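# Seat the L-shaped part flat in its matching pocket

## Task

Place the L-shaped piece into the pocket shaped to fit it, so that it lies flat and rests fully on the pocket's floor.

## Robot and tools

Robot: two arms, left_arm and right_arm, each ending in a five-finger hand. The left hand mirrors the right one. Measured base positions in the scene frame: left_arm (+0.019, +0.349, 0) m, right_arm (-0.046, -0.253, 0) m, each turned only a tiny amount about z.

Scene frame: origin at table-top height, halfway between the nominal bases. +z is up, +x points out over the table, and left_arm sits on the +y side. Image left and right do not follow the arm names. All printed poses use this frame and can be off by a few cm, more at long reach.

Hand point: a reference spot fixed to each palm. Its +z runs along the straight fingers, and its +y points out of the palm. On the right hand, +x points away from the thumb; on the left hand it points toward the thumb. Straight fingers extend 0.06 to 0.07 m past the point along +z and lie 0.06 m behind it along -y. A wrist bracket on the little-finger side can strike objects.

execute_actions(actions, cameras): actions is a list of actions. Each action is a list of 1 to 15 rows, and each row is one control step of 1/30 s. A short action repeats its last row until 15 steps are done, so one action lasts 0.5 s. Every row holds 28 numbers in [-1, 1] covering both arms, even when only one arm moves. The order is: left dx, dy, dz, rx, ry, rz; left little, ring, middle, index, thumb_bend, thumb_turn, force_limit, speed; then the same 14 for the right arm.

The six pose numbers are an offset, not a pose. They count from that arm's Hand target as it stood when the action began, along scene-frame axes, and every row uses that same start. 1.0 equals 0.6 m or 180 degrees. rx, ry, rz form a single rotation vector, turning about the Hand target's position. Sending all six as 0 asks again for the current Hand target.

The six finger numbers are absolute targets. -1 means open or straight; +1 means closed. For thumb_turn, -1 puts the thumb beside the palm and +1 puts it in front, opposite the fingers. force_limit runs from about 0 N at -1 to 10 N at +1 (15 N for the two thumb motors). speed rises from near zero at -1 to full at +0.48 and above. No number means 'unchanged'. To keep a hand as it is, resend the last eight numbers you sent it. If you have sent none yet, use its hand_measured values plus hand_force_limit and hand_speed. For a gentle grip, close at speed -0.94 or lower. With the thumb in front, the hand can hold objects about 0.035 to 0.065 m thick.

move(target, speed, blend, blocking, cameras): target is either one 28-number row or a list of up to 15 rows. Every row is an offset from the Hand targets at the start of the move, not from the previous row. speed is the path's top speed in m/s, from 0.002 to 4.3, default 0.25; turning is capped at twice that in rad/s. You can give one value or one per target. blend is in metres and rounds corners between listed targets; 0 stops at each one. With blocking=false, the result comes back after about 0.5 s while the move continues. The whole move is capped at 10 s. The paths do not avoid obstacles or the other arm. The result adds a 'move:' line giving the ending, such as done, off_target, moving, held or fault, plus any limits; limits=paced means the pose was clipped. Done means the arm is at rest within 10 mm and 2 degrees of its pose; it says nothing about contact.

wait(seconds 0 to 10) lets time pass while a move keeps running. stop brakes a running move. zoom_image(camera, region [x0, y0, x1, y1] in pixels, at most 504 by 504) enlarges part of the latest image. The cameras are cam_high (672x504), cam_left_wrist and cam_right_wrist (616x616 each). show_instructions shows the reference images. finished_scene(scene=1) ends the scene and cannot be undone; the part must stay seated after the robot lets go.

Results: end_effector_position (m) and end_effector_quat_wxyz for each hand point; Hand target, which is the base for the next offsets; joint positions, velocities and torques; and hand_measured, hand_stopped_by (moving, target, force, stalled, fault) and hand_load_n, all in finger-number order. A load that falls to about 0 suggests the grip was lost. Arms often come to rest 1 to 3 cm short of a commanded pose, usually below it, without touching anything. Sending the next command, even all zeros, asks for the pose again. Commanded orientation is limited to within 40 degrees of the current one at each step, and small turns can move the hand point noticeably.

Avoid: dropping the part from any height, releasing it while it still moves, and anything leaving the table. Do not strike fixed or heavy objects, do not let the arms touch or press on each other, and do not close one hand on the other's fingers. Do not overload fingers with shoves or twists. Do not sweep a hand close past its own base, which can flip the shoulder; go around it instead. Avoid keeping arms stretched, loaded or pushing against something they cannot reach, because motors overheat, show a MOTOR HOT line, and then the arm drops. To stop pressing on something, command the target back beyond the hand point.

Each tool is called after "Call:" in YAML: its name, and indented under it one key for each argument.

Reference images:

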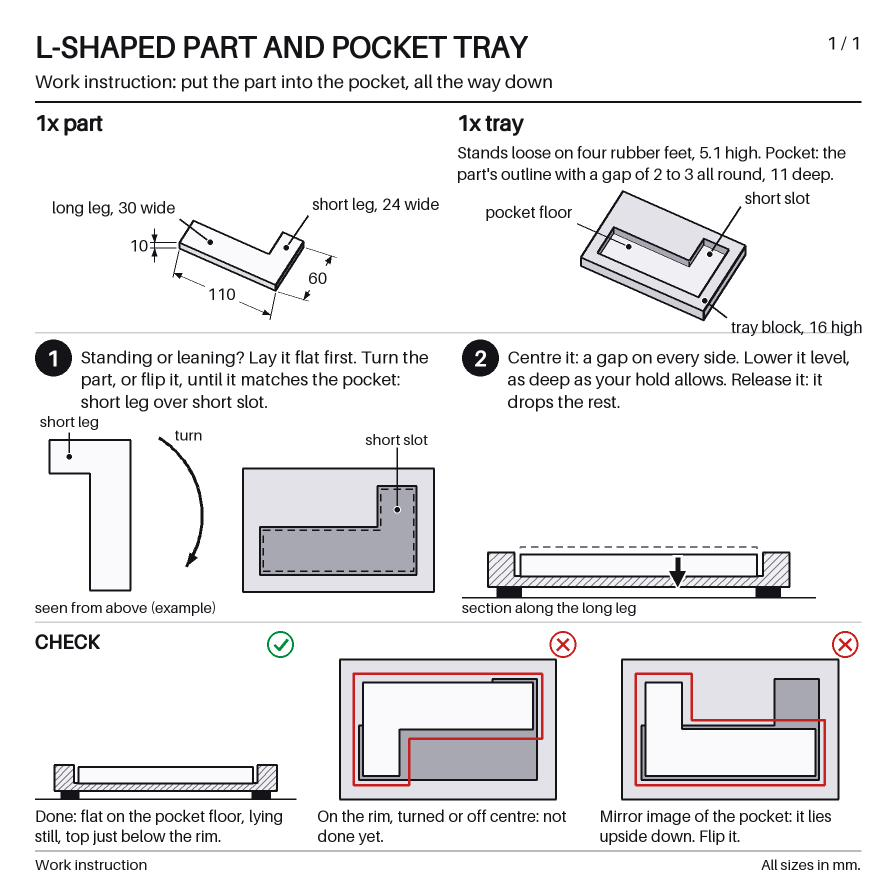

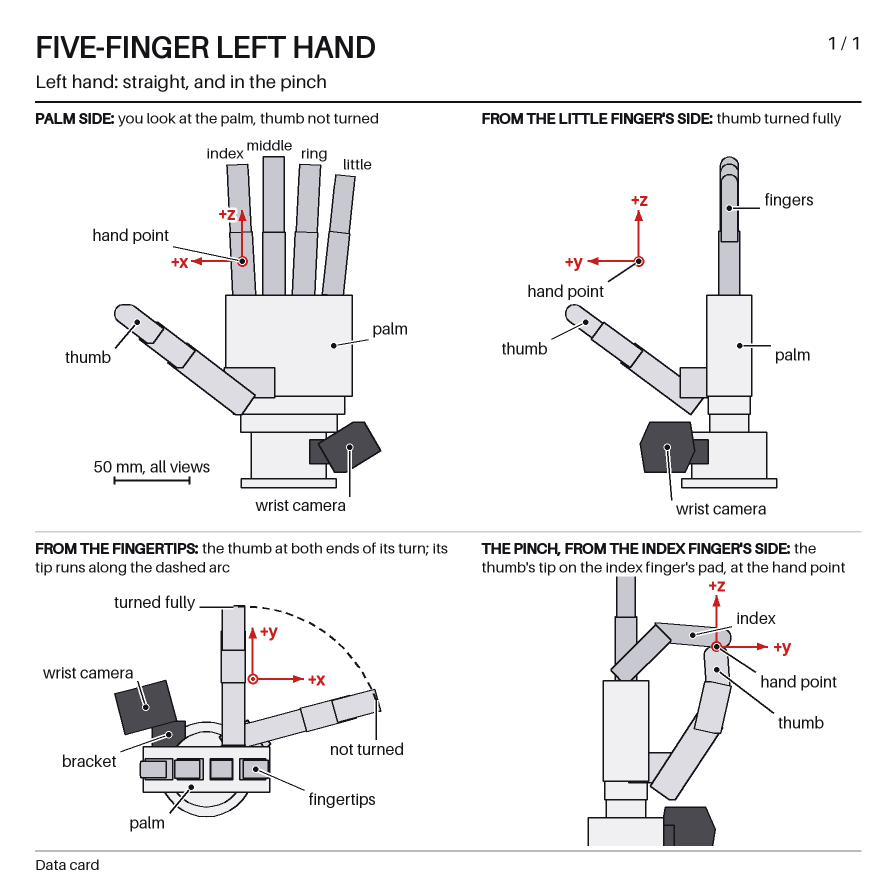

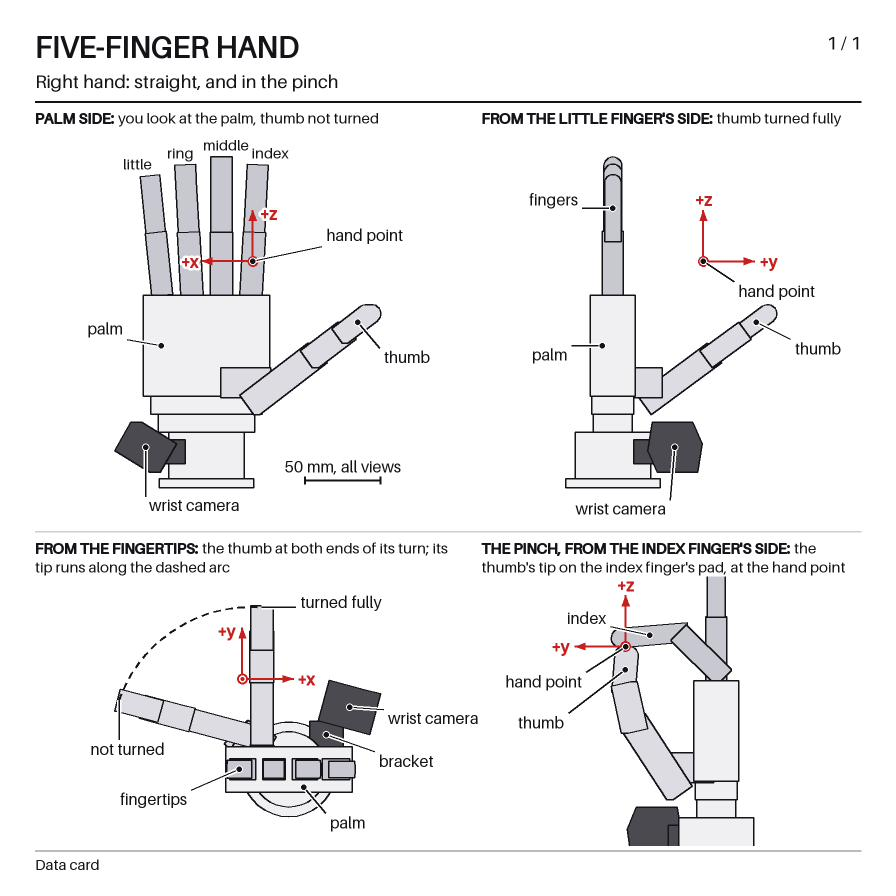

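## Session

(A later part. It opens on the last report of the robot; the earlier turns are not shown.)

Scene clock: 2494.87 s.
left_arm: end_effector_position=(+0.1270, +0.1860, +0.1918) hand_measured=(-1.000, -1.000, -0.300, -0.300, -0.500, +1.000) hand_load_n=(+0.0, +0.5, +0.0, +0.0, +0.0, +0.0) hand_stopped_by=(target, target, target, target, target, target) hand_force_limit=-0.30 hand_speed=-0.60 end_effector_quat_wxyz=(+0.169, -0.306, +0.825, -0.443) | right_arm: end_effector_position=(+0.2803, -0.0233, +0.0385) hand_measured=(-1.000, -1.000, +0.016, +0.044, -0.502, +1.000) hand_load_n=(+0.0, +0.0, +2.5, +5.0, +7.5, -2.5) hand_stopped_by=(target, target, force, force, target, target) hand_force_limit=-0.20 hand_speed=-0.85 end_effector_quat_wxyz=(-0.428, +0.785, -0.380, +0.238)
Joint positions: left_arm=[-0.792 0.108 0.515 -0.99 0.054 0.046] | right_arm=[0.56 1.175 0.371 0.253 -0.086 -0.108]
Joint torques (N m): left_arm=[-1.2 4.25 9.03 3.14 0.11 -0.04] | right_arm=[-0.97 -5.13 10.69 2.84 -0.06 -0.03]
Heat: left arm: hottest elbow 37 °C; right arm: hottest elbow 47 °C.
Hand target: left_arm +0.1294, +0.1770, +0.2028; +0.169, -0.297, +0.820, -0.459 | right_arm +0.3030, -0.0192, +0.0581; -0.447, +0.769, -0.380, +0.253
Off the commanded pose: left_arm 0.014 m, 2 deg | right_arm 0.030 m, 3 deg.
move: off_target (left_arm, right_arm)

Call:
wait:
  seconds: 0.1
  cameras: ["cam_right_wrist", "cam_high"]

Call:
zoom_image:
  camera: "cam_right_wrist"
  region: [360, 140, 460, 240]

Call:
zoom_image:
  camera: "cam_right_wrist"
  region: [350, 290, 450, 440]

Call:
zoom_image:
  camera: "cam_right_wrist"
  region: [375, 200, 445, 320]

Scene clock: 2507.27 s.
left_arm: end_effector_position=(+0.1270, +0.1860, +0.1918) hand_measured=(-1.000, -1.000, -0.300, -0.300, -0.500, +1.000) hand_load_n=(+0.0, +0.0, +0.0, +0.0, +0.0, +0.0) hand_stopped_by=(target, target, target, target, target, target) hand_force_limit=-0.30 hand_speed=-0.60 end_effector_quat_wxyz=(+0.169, -0.306, +0.825, -0.443) | right_arm: end_effector_position=(+0.2803, -0.0233, +0.0385) hand_measured=(-1.000, -1.000, +0.016, +0.044, -0.502, +1.000) hand_load_n=(+0.0, +0.0, +2.5, +5.5, +7.5, -2.5) hand_stopped_by=(target, target, force, force, target, target) hand_force_limit=-0.20 hand_speed=-0.85 end_effector_quat_wxyz=(-0.428, +0.785, -0.380, +0.238)
Joint positions: left_arm=[-0.792 0.108 0.515 -0.99 0.054 0.046] | right_arm=[0.56 1.175 0.371 0.253 -0.086 -0.108]
Joint torques (N m): left_arm=[-1.38 4.13 9.02 3.04 0.13 -0.01] | right_arm=[-0.44 -4.72 10.59 2.76 -0.07 0.01]
Heat: left arm: hottest elbow 37 °C; right arm: hottest elbow 48 °C.
Hand target: left_arm +0.1294, +0.1770, +0.2028; +0.169, -0.297, +0.820, -0.459 | right_arm +0.3030, -0.0192, +0.0581; -0.447, +0.769, -0.380, +0.253
Off the commanded pose: left_arm 0.014 m, 2 deg | right_arm 0.030 m, 3 deg.
wait: 0.10 s; at rest from the start
camera_calibration:
cam_right_wrist: T_world_to_cam=[[-0.229938, -0.511765, -0.827783, 0.0914495], [-0.927006, 0.37413, 0.0261992, 0.273743], [0.296291, 0.773384, -0.560436, 0.0698039], [0, 0, 0, 1]] pos_world=[0.254107, -0.1096, 0.107649]
Images, in order (width x height): cam_high 672x504, cam_right_wrist 616x616.

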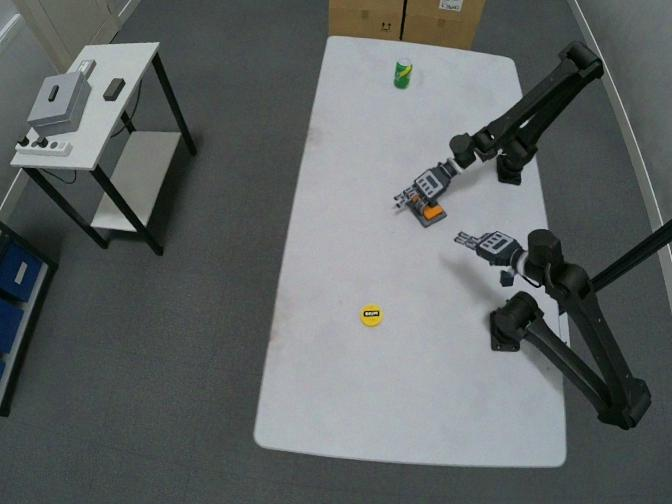

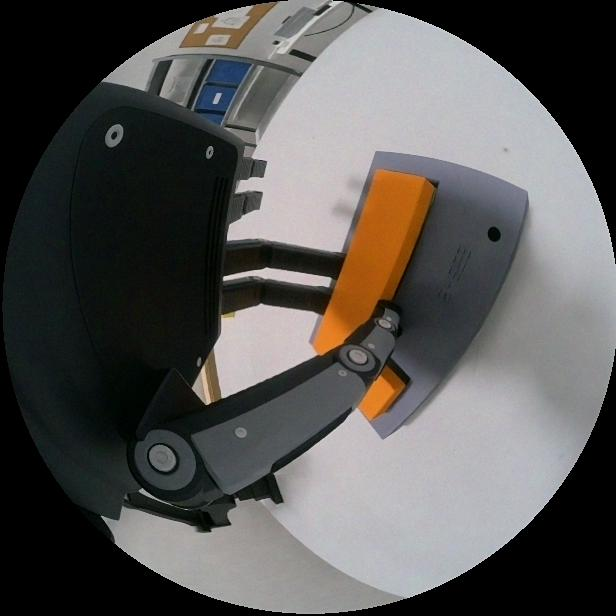

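Scaled by 5.040 from the camera's 616x616 image, which has a finer 880x880 frame.

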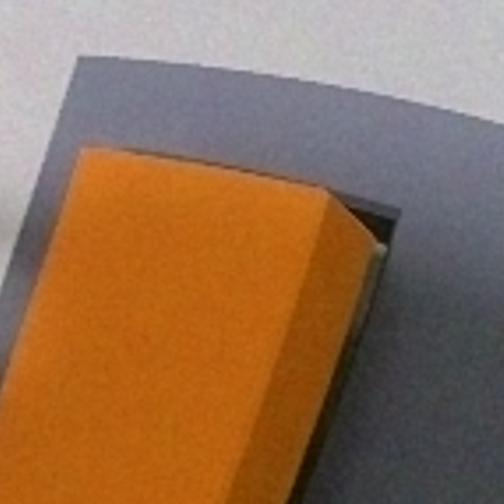

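Scaled by 3.360 from the camera's 616x616 image, which has a finer 880x880 frame.

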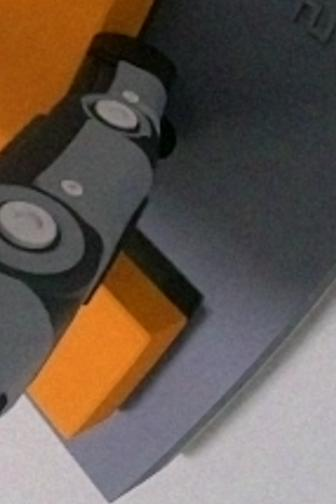

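Scaled by 4.200 from the camera's 616x616 image, which has a finer 880x880 frame.

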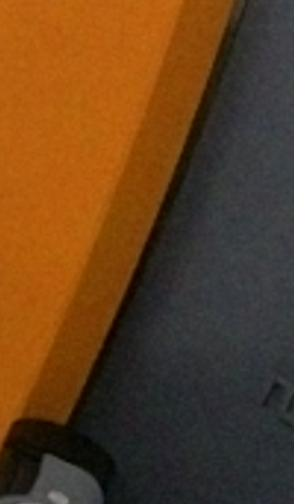

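Call:
move:
  target: [0,0,0,0,0,0,-1,-1,-0.3,-0.3,-0.5,1,-0.3,-0.6,0.0078,0.0035,0.0,0,0,-0.002,-1,-1,0.3,0.3,-0.5,1,-0.2,-0.85]
  speed: 0.04

Scene clock: 2535.97 s.
left_arm: end_effector_position=(+0.1270, +0.1860, +0.1918) hand_measured=(-1.000, -1.000, -0.300, -0.300, -0.500, +1.000) hand_load_n=(+0.0, -0.5, -0.5, +0.0, +0.0, +0.0) hand_stopped_by=(target, target, target, target, target, target) hand_force_limit=-0.30 hand_speed=-0.60 end_effector_quat_wxyz=(+0.169, -0.306, +0.825, -0.443) | right_arm: end_effector_position=(+0.2800, -0.0238, +0.0361) hand_measured=(-1.000, -1.000, +0.016, +0.044, -0.502, +1.000) hand_load_n=(+0.0, +0.0, +2.0, +5.5, +7.5, -2.5) hand_stopped_by=(target, target, force, force, target, target) hand_force_limit=-0.20 hand_speed=-0.85 end_effector_quat_wxyz=(-0.425, +0.786, -0.381, +0.237)
Joint positions: left_arm=[-0.792 0.108 0.515 -0.99 0.054 0.046] | right_arm=[0.56 1.181 0.371 0.253 -0.084 -0.108]
Joint torques (N m): left_arm=[-0.97 4.01 9.02 3 0.11 -0.02] | right_arm=[-0.5 -4.19 11.54 2.91 0.1 0.02]
Heat: left arm: hottest elbow 37 °C; right arm: hottest elbow 48 °C.
Hand target: left_arm +0.1294, +0.1770, +0.2028; +0.169, -0.297, +0.820, -0.459 | right_arm +0.3077, -0.0171, +0.0581; -0.446, +0.768, -0.383, +0.254
Off the commanded pose: left_arm 0.014 m, 2 deg | right_arm 0.036 m, 4 deg.
move: off_target (left_arm, right_arm)

Call:
move:
  target: [0,0,0,0,0,0,-1,-1,-0.3,-0.3,-0.5,1,-0.3,-0.6,0.0068,0.0049,0.006,0,0,0,-1,-1,0.3,0.3,-0.5,1,-0.2,-0.85]
  speed: 0.04

Scene clock: 2545.57 s.
left_arm: end_effector_position=(+0.1270, +0.1860, +0.1918) hand_measured=(-1.000, -1.000, -0.300, -0.300, -0.500, +1.000) hand_load_n=(+0.0, +0.0, +0.0, +0.0, +0.0, +0.0) hand_stopped_by=(target, target, target, target, target, target) hand_force_limit=-0.30 hand_speed=-0.60 end_effector_quat_wxyz=(+0.169, -0.306, +0.825, -0.443) | right_arm: end_effector_position=(+0.2835, -0.0225, +0.0374) hand_measured=(-1.000, -1.000, +0.016, +0.044, -0.502, +1.000) hand_load_n=(+0.0, +0.0, +2.5, +5.5, +7.5, -2.5) hand_stopped_by=(target, target, force, force, target, target) hand_force_limit=-0.20 hand_speed=-0.85 end_effector_quat_wxyz=(-0.425, +0.785, -0.382, +0.238)
Joint positions: left_arm=[-0.792 0.108 0.515 -0.99 0.054 0.046] | right_arm=[0.56 1.189 0.381 0.253 -0.081 -0.108]
Joint torques (N m): left_arm=[-1.14 4.07 8.91 3.12 0.11 -0.03] | right_arm=[-0.03 -5.13 12.12 2.54 0.11 0.05]
Heat: left arm: hottest elbow 37 °C; right arm: hottest elbow 48 °C.
Hand target: left_arm +0.1294, +0.1770, +0.2028; +0.169, -0.297, +0.820, -0.459 | right_arm +0.3118, -0.0142, +0.0617; -0.446, +0.768, -0.383, +0.254
Off the commanded pose: left_arm 0.014 m, 2 deg | right_arm 0.038 m, 4 deg.
move: off_target (left_arm, right_arm)

Call:
wait:
  seconds: 0.1
  cameras: ["cam_right_wrist"]

Call:
zoom_image:
  camera: "cam_right_wrist"
  region: [360, 140, 460, 240]

Call:
zoom_image:
  camera: "cam_right_wrist"
  region: [350, 290, 450, 440]

Call:
zoom_image:
  camera: "cam_right_wrist"
  region: [375, 200, 445, 320]

Scene clock: 2552.87 s.
left_arm: end_effector_position=(+0.1270, +0.1860, +0.1918) hand_measured=(-1.000, -1.000, -0.300, -0.300, -0.500, +1.000) hand_load_n=(+0.0, +0.0, +0.0, +0.0, +0.0, +0.0) hand_stopped_by=(target, target, target, target, target, target) hand_force_limit=-0.30 hand_speed=-0.60 end_effector_quat_wxyz=(+0.169, -0.306, +0.825, -0.443) | right_arm: end_effector_position=(+0.2835, -0.0225, +0.0374) hand_measured=(-1.000, -1.000, +0.016, +0.044, -0.502, +1.000) hand_load_n=(+0.0, +0.0, +2.5, +5.0, +7.5, -2.5) hand_stopped_by=(target, target, force, force, target, target) hand_force_limit=-0.20 hand_speed=-0.85 end_effector_quat_wxyz=(-0.425, +0.785, -0.382, +0.238)
Joint positions: left_arm=[-0.792 0.108 0.515 -0.99 0.054 0.046] | right_arm=[0.56 1.189 0.381 0.253 -0.081 -0.108]
Joint torques (N m): left_arm=[-1.26 3.78 9.06 3.06 0.1 -0.02] | right_arm=[-0.15 -5.13 12.3 2.51 0.11 0.03]
Heat: left arm: hottest elbow 37 °C; right arm: hottest elbow 49 °C.
Hand target: left_arm +0.1294, +0.1770, +0.2028; +0.169, -0.297, +0.820, -0.459 | right_arm +0.3118, -0.0142, +0.0617; -0.446, +0.768, -0.383, +0.254
Off the commanded pose: left_arm 0.014 m, 2 deg | right_arm 0.038 m, 4 deg.
wait: 0.10 s; at rest from the start
camera_calibration:
cam_right_wrist: T_world_to_cam=[[-0.234252, -0.514454, -0.824902, 0.0927025], [-0.925452, 0.377892, 0.027132, 0.276096], [0.297766, 0.769763, -0.564625, 0.0672428], [0, 0, 0, 1]] pos_world=[0.257207, -0.108404, 0.106946]
Images, in order (width x height): cam_right_wrist 616x616.

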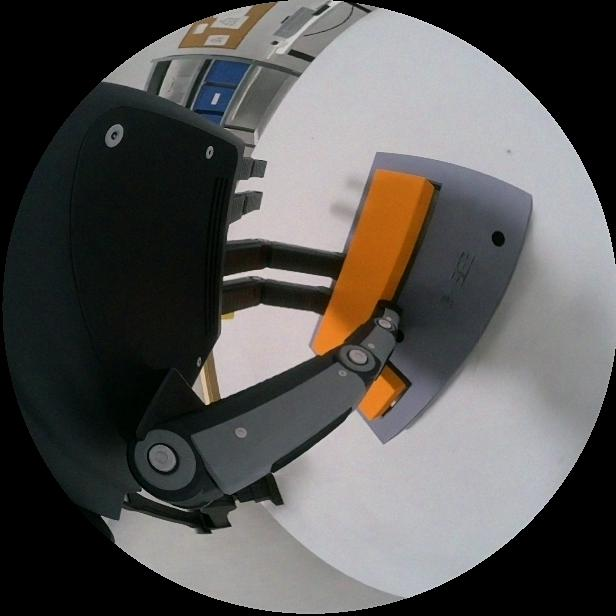

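Scaled by 5.040 from the camera's 616x616 image, which has a finer 880x880 frame.

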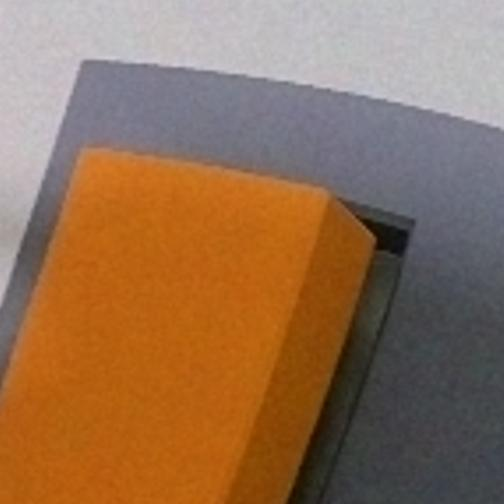

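Scaled by 3.360 from the camera's 616x616 image, which has a finer 880x880 frame.

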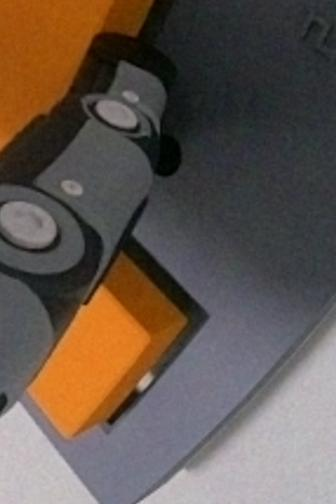

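Scaled by 4.200 from the camera's 616x616 image, which has a finer 880x880 frame.

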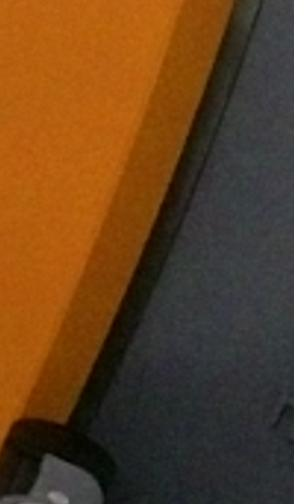

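Call:
move:
  target: [0,0,0,0,0,0,-1,-1,-0.3,-0.3,-0.5,1,-0.3,-0.6,0.0,0.0,-0.006,0,0,0,-1,-1,0.3,0.3,-0.5,1,-0.2,-0.85]
  speed: 0.03

Scene clock: 2580.80 s.
left_arm: end_effector_position=(+0.1270, +0.1860, +0.1918) hand_measured=(-1.000, -1.000, -0.300, -0.300, -0.500, +1.000) hand_load_n=(+0.0, +0.0, +0.0, +0.0, +0.0, -0.5) hand_stopped_by=(target, target, target, target, target, target) hand_force_limit=-0.30 hand_speed=-0.60 end_effector_quat_wxyz=(+0.169, -0.306, +0.825, -0.443) | right_arm: end_effector_position=(+0.2834, -0.0226, +0.0368) hand_measured=(-1.000, -1.000, +0.016, +0.044, -0.502, +1.000) hand_load_n=(+0.0, +0.0, +1.5, +5.0, +8.0, -2.5) hand_stopped_by=(target, target, force, force, target, target) hand_force_limit=-0.20 hand_speed=-0.85 end_effector_quat_wxyz=(-0.425, +0.786, -0.382, +0.238)
Joint positions: left_arm=[-0.792 0.108 0.515 -0.99 0.054 0.046] | right_arm=[0.56 1.19 0.381 0.253 -0.081 -0.108]
Joint torques (N m): left_arm=[-1.38 3.66 8.95 2.95 0.1 -0.01] | right_arm=[-0.56 -3.9 11.84 3.19 0.11 0.05]
Heat: left arm: hottest elbow 37 °C; right arm: hottest elbow 49 °C.
Hand target: left_arm +0.1294, +0.1770, +0.2028; +0.169, -0.297, +0.820, -0.459 | right_arm +0.3118, -0.0142, +0.0581; -0.446, +0.768, -0.383, +0.254
Off the commanded pose: left_arm 0.014 m, 2 deg | right_arm 0.036 m, 4 deg.
move: off_target (left_arm, right_arm)

Call:
move:
  target: [0,0,0,0,0,0,-1,-1,-0.3,-0.3,-0.5,1,-0.3,-0.6,0.0,0.0,-0.006,0,0,0,-1,-1,0.3,0.3,-0.5,1,-0.2,-0.85]
  speed: 0.03

Scene clock: 2585.40 s.
left_arm: end_effector_position=(+0.1270, +0.1860, +0.1918) hand_measured=(-1.000, -1.000, -0.300, -0.300, -0.500, +1.000) hand_load_n=(-0.5, +0.0, +0.0, +0.0, +0.0, +0.0) hand_stopped_by=(target, target, target, target, target, target) hand_force_limit=-0.30 hand_speed=-0.60 end_effector_quat_wxyz=(+0.169, -0.306, +0.825, -0.443) | right_arm: end_effector_position=(+0.2857, -0.0209, +0.0366) hand_measured=(-1.000, -1.000, +0.016, +0.044, -0.502, +1.000) hand_load_n=(+0.0, +0.0, +1.5, +5.0, +8.0, -1.5) hand_stopped_by=(target, target, force, force, target, target) hand_force_limit=-0.20 hand_speed=-0.85 end_effector_quat_wxyz=(-0.428, +0.784, -0.381, +0.240)
Joint positions: left_arm=[-0.792 0.108 0.515 -0.99 0.054 0.046] | right_arm=[0.56 1.201 0.381 0.273 -0.083 -0.108]
Joint torques (N m): left_arm=[-1.32 3.96 8.98 3.15 0.1 -0.03] | right_arm=[-0.09 -4.37 11.38 3 0.09 0.05]
Heat: left arm: hottest elbow 37 °C; right arm: hottest elbow 49 °C.
Hand target: left_arm +0.1294, +0.1770, +0.2028; +0.169, -0.297, +0.820, -0.459 | right_arm +0.3118, -0.0142, +0.0545; -0.446, +0.768, -0.383, +0.254
Off the commanded pose: left_arm 0.014 m, 2 deg | right_arm 0.032 m, 3 deg.
move: off_target (left_arm, right_arm)

Call:
wait:
  seconds: 0.1
  cameras: ["cam_right_wrist", "cam_left_wrist", "cam_high"]

Call:
zoom_image:
  camera: "cam_right_wrist"
  region: [360, 140, 460, 240]

Call:
zoom_image:
  camera: "cam_right_wrist"
  region: [350, 290, 450, 440]

Call:
zoom_image:
  camera: "cam_left_wrist"
  region: [270, 160, 410, 300]

Scene clock: 2590.67 s.
left_arm: end_effector_position=(+0.1270, +0.1860, +0.1918) hand_measured=(-1.000, -1.000, -0.300, -0.300, -0.500, +1.000) hand_load_n=(+0.0, +0.0, +0.0, +0.0, +0.0, +0.0) hand_stopped_by=(target, target, target, target, target, target) hand_force_limit=-0.30 hand_speed=-0.60 end_effector_quat_wxyz=(+0.169, -0.306, +0.825, -0.443) | right_arm: end_effector_position=(+0.2857, -0.0209, +0.0366) hand_measured=(-1.000, -1.000, +0.016, +0.044, -0.502, +1.000) hand_load_n=(+0.0, +0.0, +1.5, +5.5, +8.0, -1.5) hand_stopped_by=(target, target, force, force, target, target) hand_force_limit=-0.20 hand_speed=-0.85 end_effector_quat_wxyz=(-0.428, +0.784, -0.381, +0.240)
Joint positions: left_arm=[-0.792 0.108 0.515 -0.99 0.054 0.046] | right_arm=[0.56 1.201 0.381 0.273 -0.083 -0.108]
Joint torques (N m): left_arm=[-1.32 3.6 9.03 3.08 0.1 -0.02] | right_arm=[-0.38 -3.84 11.49 3.06 0.11 0.05]
Heat: left arm: hottest elbow 37 °C; right arm: hottest elbow 49 °C.
Hand target: left_arm +0.1294, +0.1770, +0.2028; +0.169, -0.297, +0.820, -0.459 | right_arm +0.3118, -0.0142, +0.0545; -0.446, +0.768, -0.383, +0.254
Off the commanded pose: left_arm 0.014 m, 2 deg | right_arm 0.032 m, 3 deg.
wait: 0.10 s; at rest from the start
camera_calibration:
cam_left_wrist: T_world_to_cam=[[0.130494, -0.579103, 0.804743, -0.0645265], [-0.989781, -0.123156, 0.0718745, 0.137323], [0.0574863, -0.805898, -0.589257, 0.364461], [0, 0, 0, 1]] pos_world=[0.123389, 0.273263, 0.256818]
cam_right_wrist: T_world_to_cam=[[-0.228375, -0.511082, -0.828637, 0.0919094], [-0.926106, 0.376562, 0.0229841, 0.277806], [0.300286, 0.772655, -0.559314, 0.0641518], [0, 0, 0, 1]] pos_world=[0.259004, -0.107205, 0.105655]

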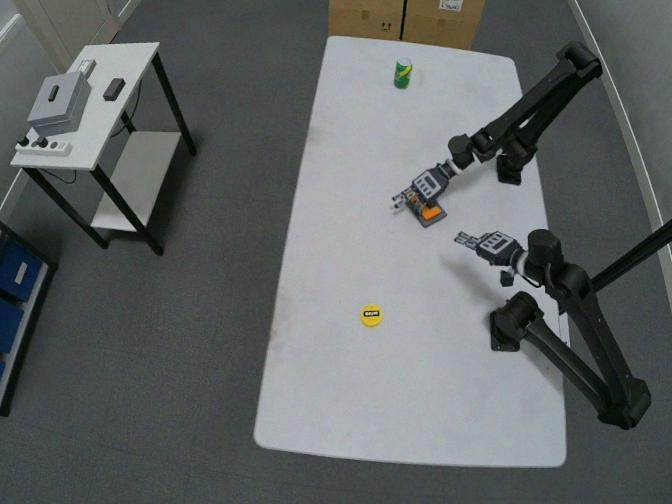

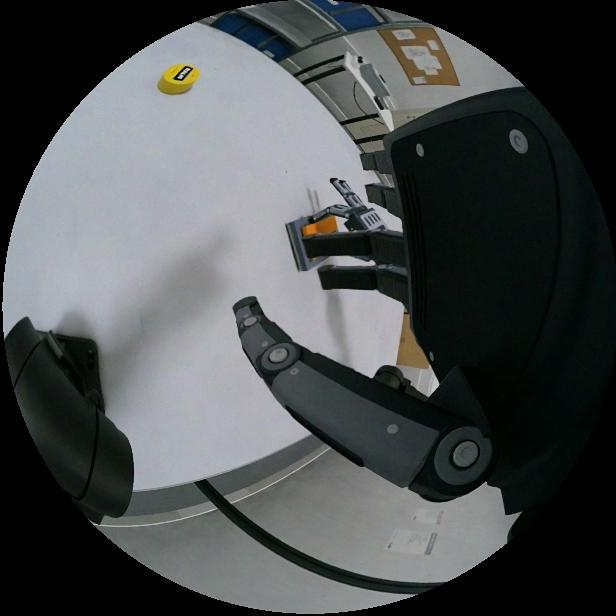

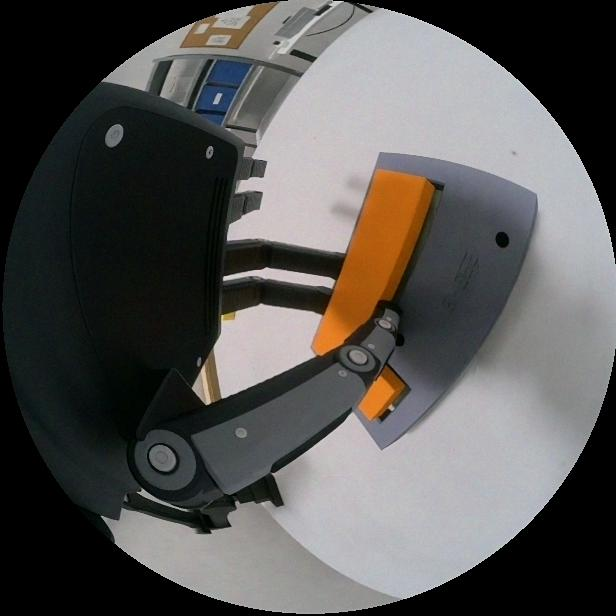

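Scaled by 5.040 from the camera's 616x616 image, which has a finer 880x880 frame.

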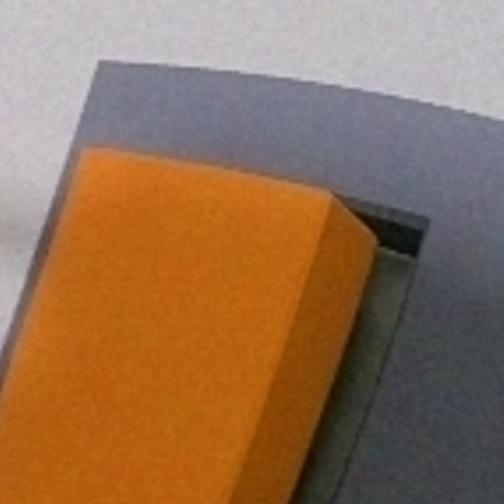

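Scaled by 3.360 from the camera's 616x616 image, which has a finer 880x880 frame.

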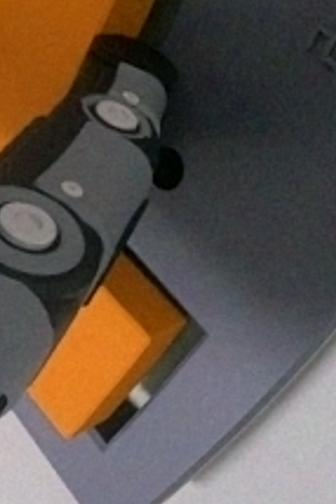

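Scaled by 3.600 from the camera's 616x616 image, which has a finer 880x880 frame.

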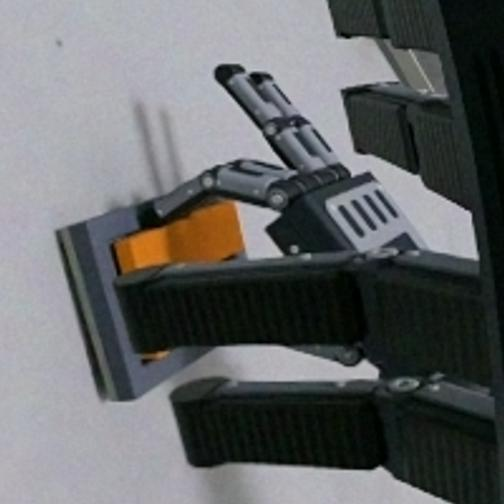

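Call:
move:
  target: [0,0,0,0,0,0,-1,-1,-0.3,-0.3,-0.5,1,-0.3,-0.6,-0.0068,-0.0049,0.004,-0.0035,0.005,0,-1,-1,0.3,0.3,-0.5,1,-0.2,-0.85]
  speed: 0.03

Scene clock: 2620.30 s.
left_arm: end_effector_position=(+0.1270, +0.1860, +0.1918) hand_measured=(-1.000, -1.000, -0.300, -0.300, -0.500, +1.000) hand_load_n=(+0.0, +0.0, +0.0, +0.0, +0.0, +0.0) hand_stopped_by=(target, target, target, target, target, target) hand_force_limit=-0.30 hand_speed=-0.60 end_effector_quat_wxyz=(+0.169, -0.306, +0.825, -0.443) | right_arm: end_effector_position=(+0.2859, -0.0208, +0.0368) hand_measured=(-1.000, -1.000, +0.016, +0.044, -0.502, +1.000) hand_load_n=(+0.0, +0.0, +1.0, +5.0, +8.0, -1.5) hand_stopped_by=(target, target, force, force, target, target) hand_force_limit=-0.20 hand_speed=-0.85 end_effector_quat_wxyz=(-0.427, +0.784, -0.381, +0.239)
Joint positions: left_arm=[-0.792 0.108 0.515 -0.99 0.054 0.046] | right_arm=[0.56 1.201 0.384 0.267 -0.083 -0.108]
Joint torques (N m): left_arm=[-1.44 3.78 8.96 3.15 0.1 -0.02] | right_arm=[-0.5 -5.89 11.52 1.33 0.09 0.02]
Heat: left arm: hottest elbow 37 °C; right arm: hottest elbow 49 °C.
Hand target: left_arm +0.1294, +0.1770, +0.2028; +0.169, -0.297, +0.820, -0.459 | right_arm +0.3077, -0.0171, +0.0569; -0.439, +0.772, -0.385, +0.250
Off the commanded pose: left_arm 0.014 m, 2 deg | right_arm 0.030 m, 2 deg.
move: off_target (left_arm, right_arm)

Call:
move:
  target: [0,0,0,0,0,0,-1,-1,-0.3,-0.3,-0.5,1,-0.3,-0.6,-0.0068,-0.0049,0.003,-0.0035,0.005,0,-1,-1,0.3,0.3,-0.5,1,-0.2,-0.85]
  speed: 0.03

Scene clock: 2624.20 s.
left_arm: end_effector_position=(+0.1270, +0.1860, +0.1918) hand_measured=(-1.000, -1.000, -0.300, -0.300, -0.500, +1.000) hand_load_n=(+0.0, +0.0, +0.0, +0.0, +0.0, +0.0) hand_stopped_by=(target, target, target, target, target, target) hand_force_limit=-0.30 hand_speed=-0.60 end_effector_quat_wxyz=(+0.169, -0.306, +0.825, -0.443) | right_arm: end_effector_position=(+0.2841, -0.0222, +0.0367) hand_measured=(-1.000, -1.000, +0.016, +0.044, -0.502, +1.000) hand_load_n=(+0.0, +0.0, +3.0, +5.5, +7.0, -2.5) hand_stopped_by=(target, target, force, force, target, target) hand_force_limit=-0.20 hand_speed=-0.85 end_effector_quat_wxyz=(-0.419, +0.789, -0.384, +0.234)
Joint positions: left_arm=[-0.792 0.108 0.515 -0.99 0.054 0.046] | right_arm=[0.56 1.193 0.394 0.226 -0.081 -0.108]
Joint torques (N m): left_arm=[-1.38 3.78 8.94 3.03 0.11 0] | right_arm=[-0.79 -7 11.11 1.31 0.08 0]
Heat: left arm: hottest elbow 37 °C; right arm: hottest elbow 49 °C.
Hand target: left_arm +0.1294, +0.1770, +0.2028; +0.169, -0.297, +0.820, -0.459 | right_arm +0.3036, -0.0201, +0.0587; -0.431, +0.777, -0.387, +0.247
Off the commanded pose: left_arm 0.014 m, 2 deg | right_arm 0.029 m, 3 deg.
move: off_target (left_arm, right_arm)

Call:
wait:
  seconds: 0.1
  cameras: ["cam_right_wrist"]

Call:
zoom_image:
  camera: "cam_right_wrist"
  region: [360, 140, 460, 240]

Call:
zoom_image:
  camera: "cam_right_wrist"
  region: [350, 290, 450, 440]

Call:
zoom_image:
  camera: "cam_right_wrist"
  region: [300, 220, 400, 380]

Scene clock: 2635.13 s.
left_arm: end_effector_position=(+0.1270, +0.1860, +0.1918) hand_measured=(-1.000, -1.000, -0.300, -0.300, -0.500, +1.000) hand_load_n=(+0.0, +0.0, +0.0, +0.0, +0.0, +0.0) hand_stopped_by=(target, target, target, target, target, target) hand_force_limit=-0.30 hand_speed=-0.60 end_effector_quat_wxyz=(+0.169, -0.306, +0.825, -0.443) | right_arm: end_effector_position=(+0.2841, -0.0222, +0.0367) hand_measured=(-1.000, -1.000, +0.016, +0.044, -0.502, +1.000) hand_load_n=(+0.0, +0.0, +3.0, +5.5, +7.0, -2.5) hand_stopped_by=(target, target, force, force, target, target) hand_force_limit=-0.20 hand_speed=-0.85 end_effector_quat_wxyz=(-0.419, +0.789, -0.384, +0.234)
Joint positions: left_arm=[-0.792 0.108 0.515 -0.99 0.054 0.046] | right_arm=[0.56 1.193 0.394 0.226 -0.081 -0.108]
Joint torques (N m): left_arm=[-1.38 4.01 8.94 2.99 0.12 -0.01] | right_arm=[-0.38 -6.71 11.22 1.05 0.11 -0.02]
Heat: left arm: hottest elbow 37 °C; right arm: hottest elbow 49 °C.
Hand target: left_arm +0.1294, +0.1770, +0.2028; +0.169, -0.297, +0.820, -0.459 | right_arm +0.3036, -0.0201, +0.0587; -0.431, +0.777, -0.387, +0.247
Off the commanded pose: left_arm 0.014 m, 2 deg | right_arm 0.029 m, 3 deg.
wait: 0.10 s; at rest from the start
camera_calibration:
cam_right_wrist: T_world_to_cam=[[-0.247446, -0.521816, -0.816381, 0.0956705], [-0.924921, 0.378195, 0.0386091, 0.275986], [0.288604, 0.764642, -0.576221, 0.0693721], [0, 0, 0, 1]] pos_world=[0.258917, -0.107499, 0.107422]
Images, in order (width x height): cam_right_wrist 616x616.

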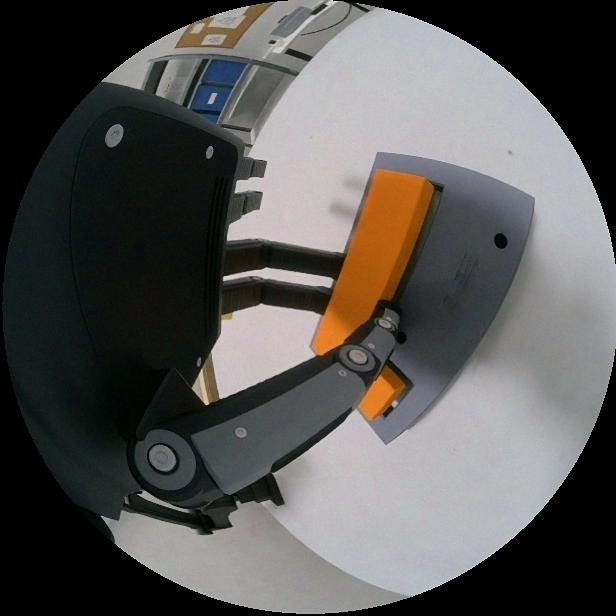

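Scaled by 5.040 from the camera's 616x616 image, which has a finer 880x880 frame.

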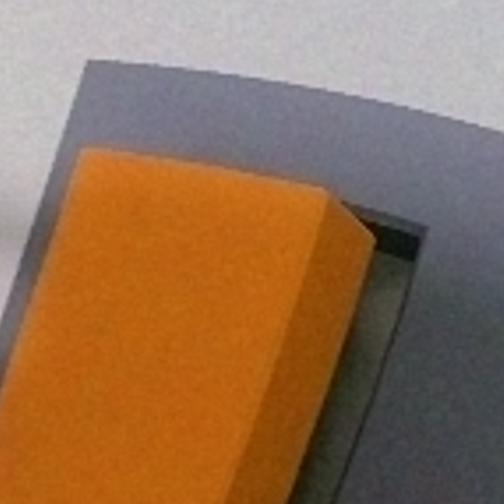

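Scaled by 3.360 from the camera's 616x616 image, which has a finer 880x880 frame.

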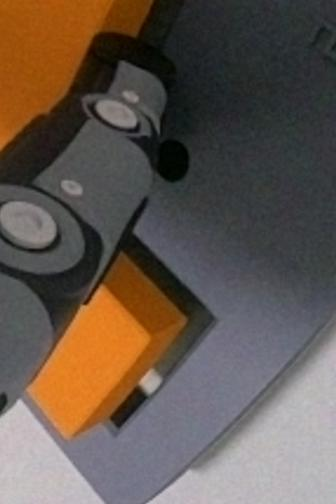

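Scaled by 3.150 from the camera's 616x616 image, which has a finer 880x880 frame.

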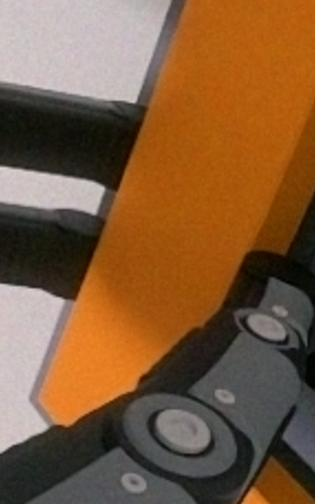

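Call:
move:
  target: [0,0,0,0,0,0,-1,-1,-0.3,-0.3,-0.5,1,-0.3,-0.6,0,0,0,0,0,0,-1,-1,-0.3,-0.3,-0.5,1,-0.3,-0.7]
  speed: 0.03
  cameras: ["cam_right_wrist", "cam_left_wrist", "cam_high"]

Call:
zoom_image:
  camera: "cam_right_wrist"
  region: [300, 130, 560, 450]

Call:
zoom_image:
  camera: "cam_left_wrist"
  region: [270, 160, 410, 300]

Scene clock: 2668.93 s.
left_arm: end_effector_position=(+0.1270, +0.1860, +0.1918) hand_measured=(-1.000, -1.000, -0.300, -0.300, -0.500, +1.000) hand_load_n=(+0.0, +0.0, +0.0, +0.0, +0.0, +0.0) hand_stopped_by=(target, target, target, target, target, target) hand_force_limit=-0.30 hand_speed=-0.60 end_effector_quat_wxyz=(+0.169, -0.306, +0.825, -0.443) | right_arm: end_effector_position=(+0.2832, -0.0230, +0.0363) hand_measured=(-1.000, -1.000, -0.300, -0.300, -0.500, +1.000) hand_load_n=(+0.0, +0.0, +0.0, +0.0, +0.0, +0.0) hand_stopped_by=(target, target, target, target, target, target) hand_force_limit=-0.30 hand_speed=-0.70 end_effector_quat_wxyz=(-0.417, +0.790, -0.385, +0.233)
Joint positions: left_arm=[-0.792 0.108 0.515 -0.99 0.054 0.046] | right_arm=[0.56 1.19 0.394 0.218 -0.08 -0.108]
Joint torques (N m): left_arm=[-1.32 4.07 8.96 3.19 0.1 -0.04] | right_arm=[-0.44 -6.36 11.11 1.37 0.08 -0.01]
Heat: left arm: hottest elbow 37 °C; right arm: hottest elbow 50 °C.
Hand target: left_arm +0.1294, +0.1770, +0.2028; +0.169, -0.297, +0.820, -0.459 | right_arm +0.3036, -0.0201, +0.0587; -0.431, +0.777, -0.387, +0.247
Off the commanded pose: left_arm 0.014 m, 2 deg | right_arm 0.030 m, 3 deg.
move: off_target (left_arm, right_arm)
camera_calibration:
cam_left_wrist: T_world_to_cam=[[0.130494, -0.579103, 0.804743, -0.0645265], [-0.989781, -0.123156, 0.0718745, 0.137323], [0.0574863, -0.805898, -0.589257, 0.364461], [0, 0, 0, 1]] pos_world=[0.123389, 0.273263, 0.256818]
cam_right_wrist: T_world_to_cam=[[-0.251057, -0.523995, -0.813879, 0.0956609], [-0.924298, 0.379485, 0.0407966, 0.275273], [0.287478, 0.762509, -0.5796, 0.0703769], [0, 0, 0, 1]] pos_world=[0.258219, -0.107999, 0.107417]

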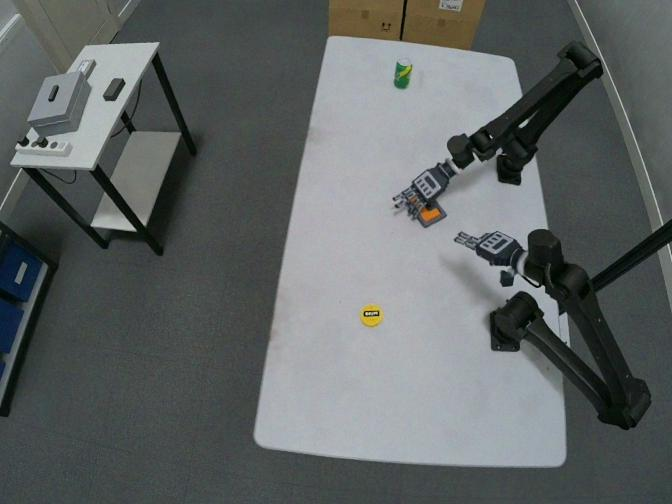

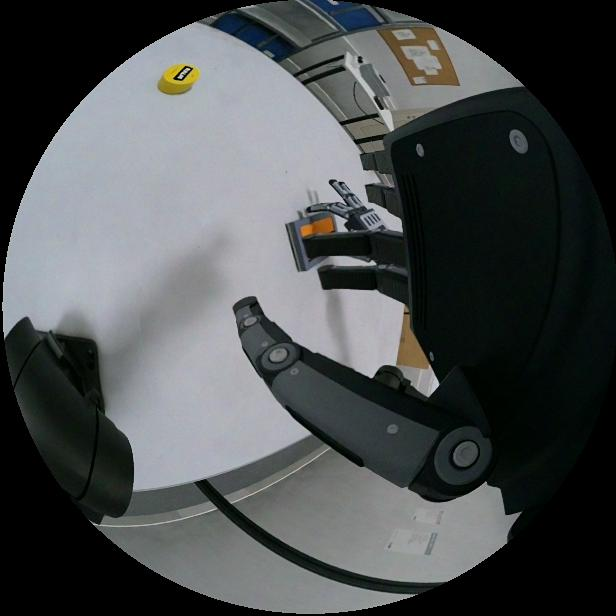

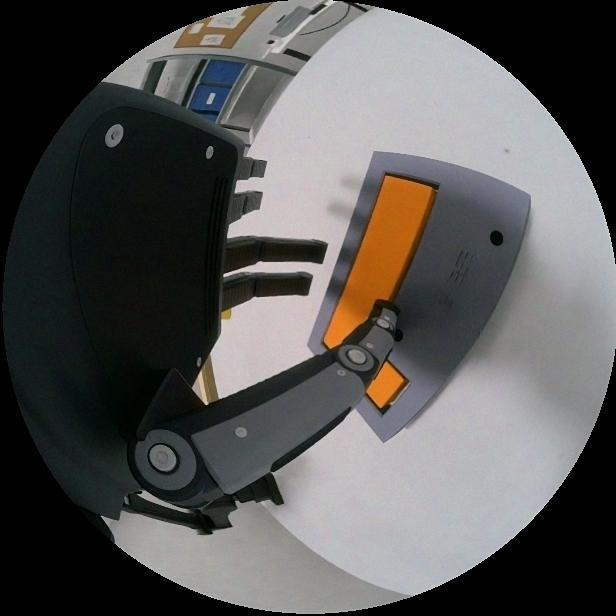

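Scaled by 1.575 from the camera's 616x616 image, which has a finer 880x880 frame.

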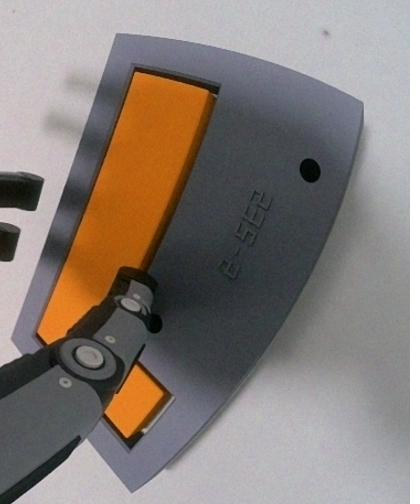

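Scaled by 3.600 from the camera's 616x616 image, which has a finer 880x880 frame.

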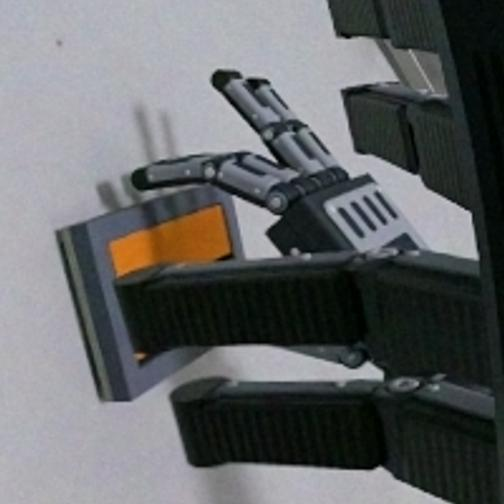

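Call:
move:
  target: [0,0,0,0,0,0,-1,-1,-0.3,-0.3,-0.5,1,-0.3,-0.6,-0.0068,-0.0049,0.08,0,0,0,-1,-1,-0.3,-0.3,-0.5,1,-0.3,-0.7]
  speed: 0.06
  cameras: ["cam_right_wrist", "cam_left_wrist"]

Call:
zoom_image:
  camera: "cam_right_wrist"
  region: [300, 150, 500, 400]

Call:
zoom_image:
  camera: "cam_left_wrist"
  region: [270, 160, 410, 300]

Scene clock: 2676.60 s.
left_arm: end_effector_position=(+0.1270, +0.1860, +0.1918) hand_measured=(-1.000, -1.000, -0.300, -0.300, -0.500, +1.000) hand_load_n=(+0.0, +0.0, +0.0, +0.0, +0.0, +0.0) hand_stopped_by=(target, target, target, target, target, target) hand_force_limit=-0.30 hand_speed=-0.60 end_effector_quat_wxyz=(+0.169, -0.306, +0.825, -0.443) | right_arm: end_effector_position=(+0.2747, -0.0278, +0.0716) hand_measured=(-1.000, -1.000, -0.300, -0.300, -0.500, +1.000) hand_load_n=(+0.0, +0.0, +0.0, +0.0, +0.0, +0.0) hand_stopped_by=(target, target, target, target, target, target) hand_force_limit=-0.30 hand_speed=-0.70 end_effector_quat_wxyz=(-0.408, +0.794, -0.388, +0.227)
Joint positions: left_arm=[-0.792 0.108 0.515 -0.99 0.054 0.046] | right_arm=[0.56 1.054 0.442 0.011 -0.08 -0.108]
Joint torques (N m): left_arm=[-1.26 4.07 8.98 3.06 0.09 -0.02] | right_arm=[-0.38 -6.3 13.55 1.42 0.05 -0.02]
Heat: left arm: hottest elbow 37 °C; right arm: hottest elbow 50 °C.
Hand target: left_arm +0.1294, +0.1770, +0.2028; +0.169, -0.297, +0.820, -0.459 | right_arm +0.2995, -0.0230, +0.1067; -0.431, +0.777, -0.387, +0.247
Off the commanded pose: left_arm 0.014 m, 2 deg | right_arm 0.043 m, 4 deg.
move: off_target (left_arm, right_arm)
camera_calibration:
cam_left_wrist: T_world_to_cam=[[0.130494, -0.579103, 0.804743, -0.0645265], [-0.989781, -0.123156, 0.0718745, 0.137323], [0.0574863, -0.805898, -0.589257, 0.364461], [0, 0, 0, 1]] pos_world=[0.123389, 0.273263, 0.256818]
cam_right_wrist: T_world_to_cam=[[-0.267293, -0.53305, -0.802753, 0.123093], [-0.923337, 0.380015, 0.0551031, 0.266498], [0.275686, 0.75594, -0.59376, 0.100979], [0, 0, 0, 1]] pos_world=[0.251131, -0.111992, 0.144086]
Images, in order (width x height): cam_left_wrist 616x616, cam_right_wrist 616x616.

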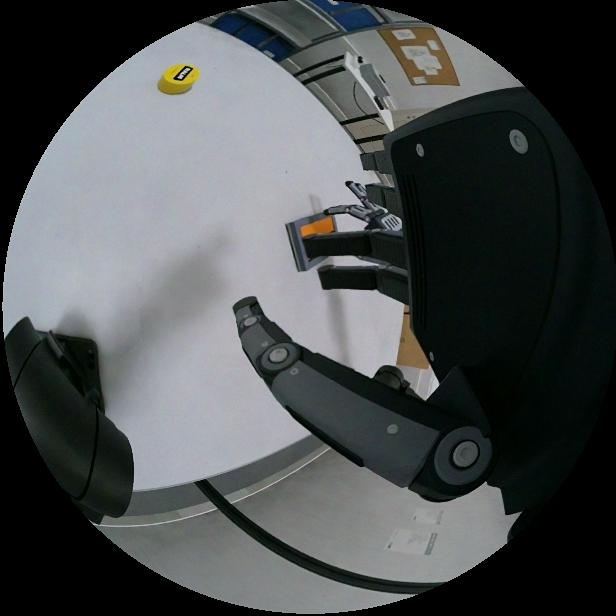

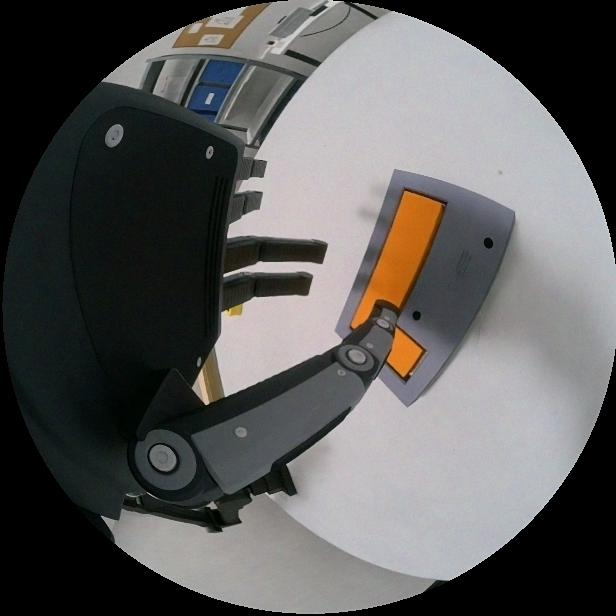

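Scaled by 2.016 from the camera's 616x616 image, which has a finer 880x880 frame.

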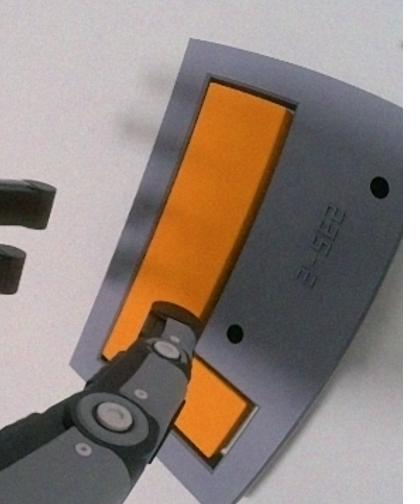

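Scaled by 3.600 from the camera's 616x616 image, which has a finer 880x880 frame.

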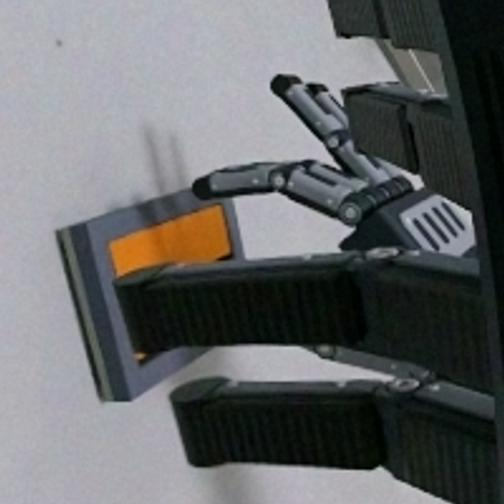

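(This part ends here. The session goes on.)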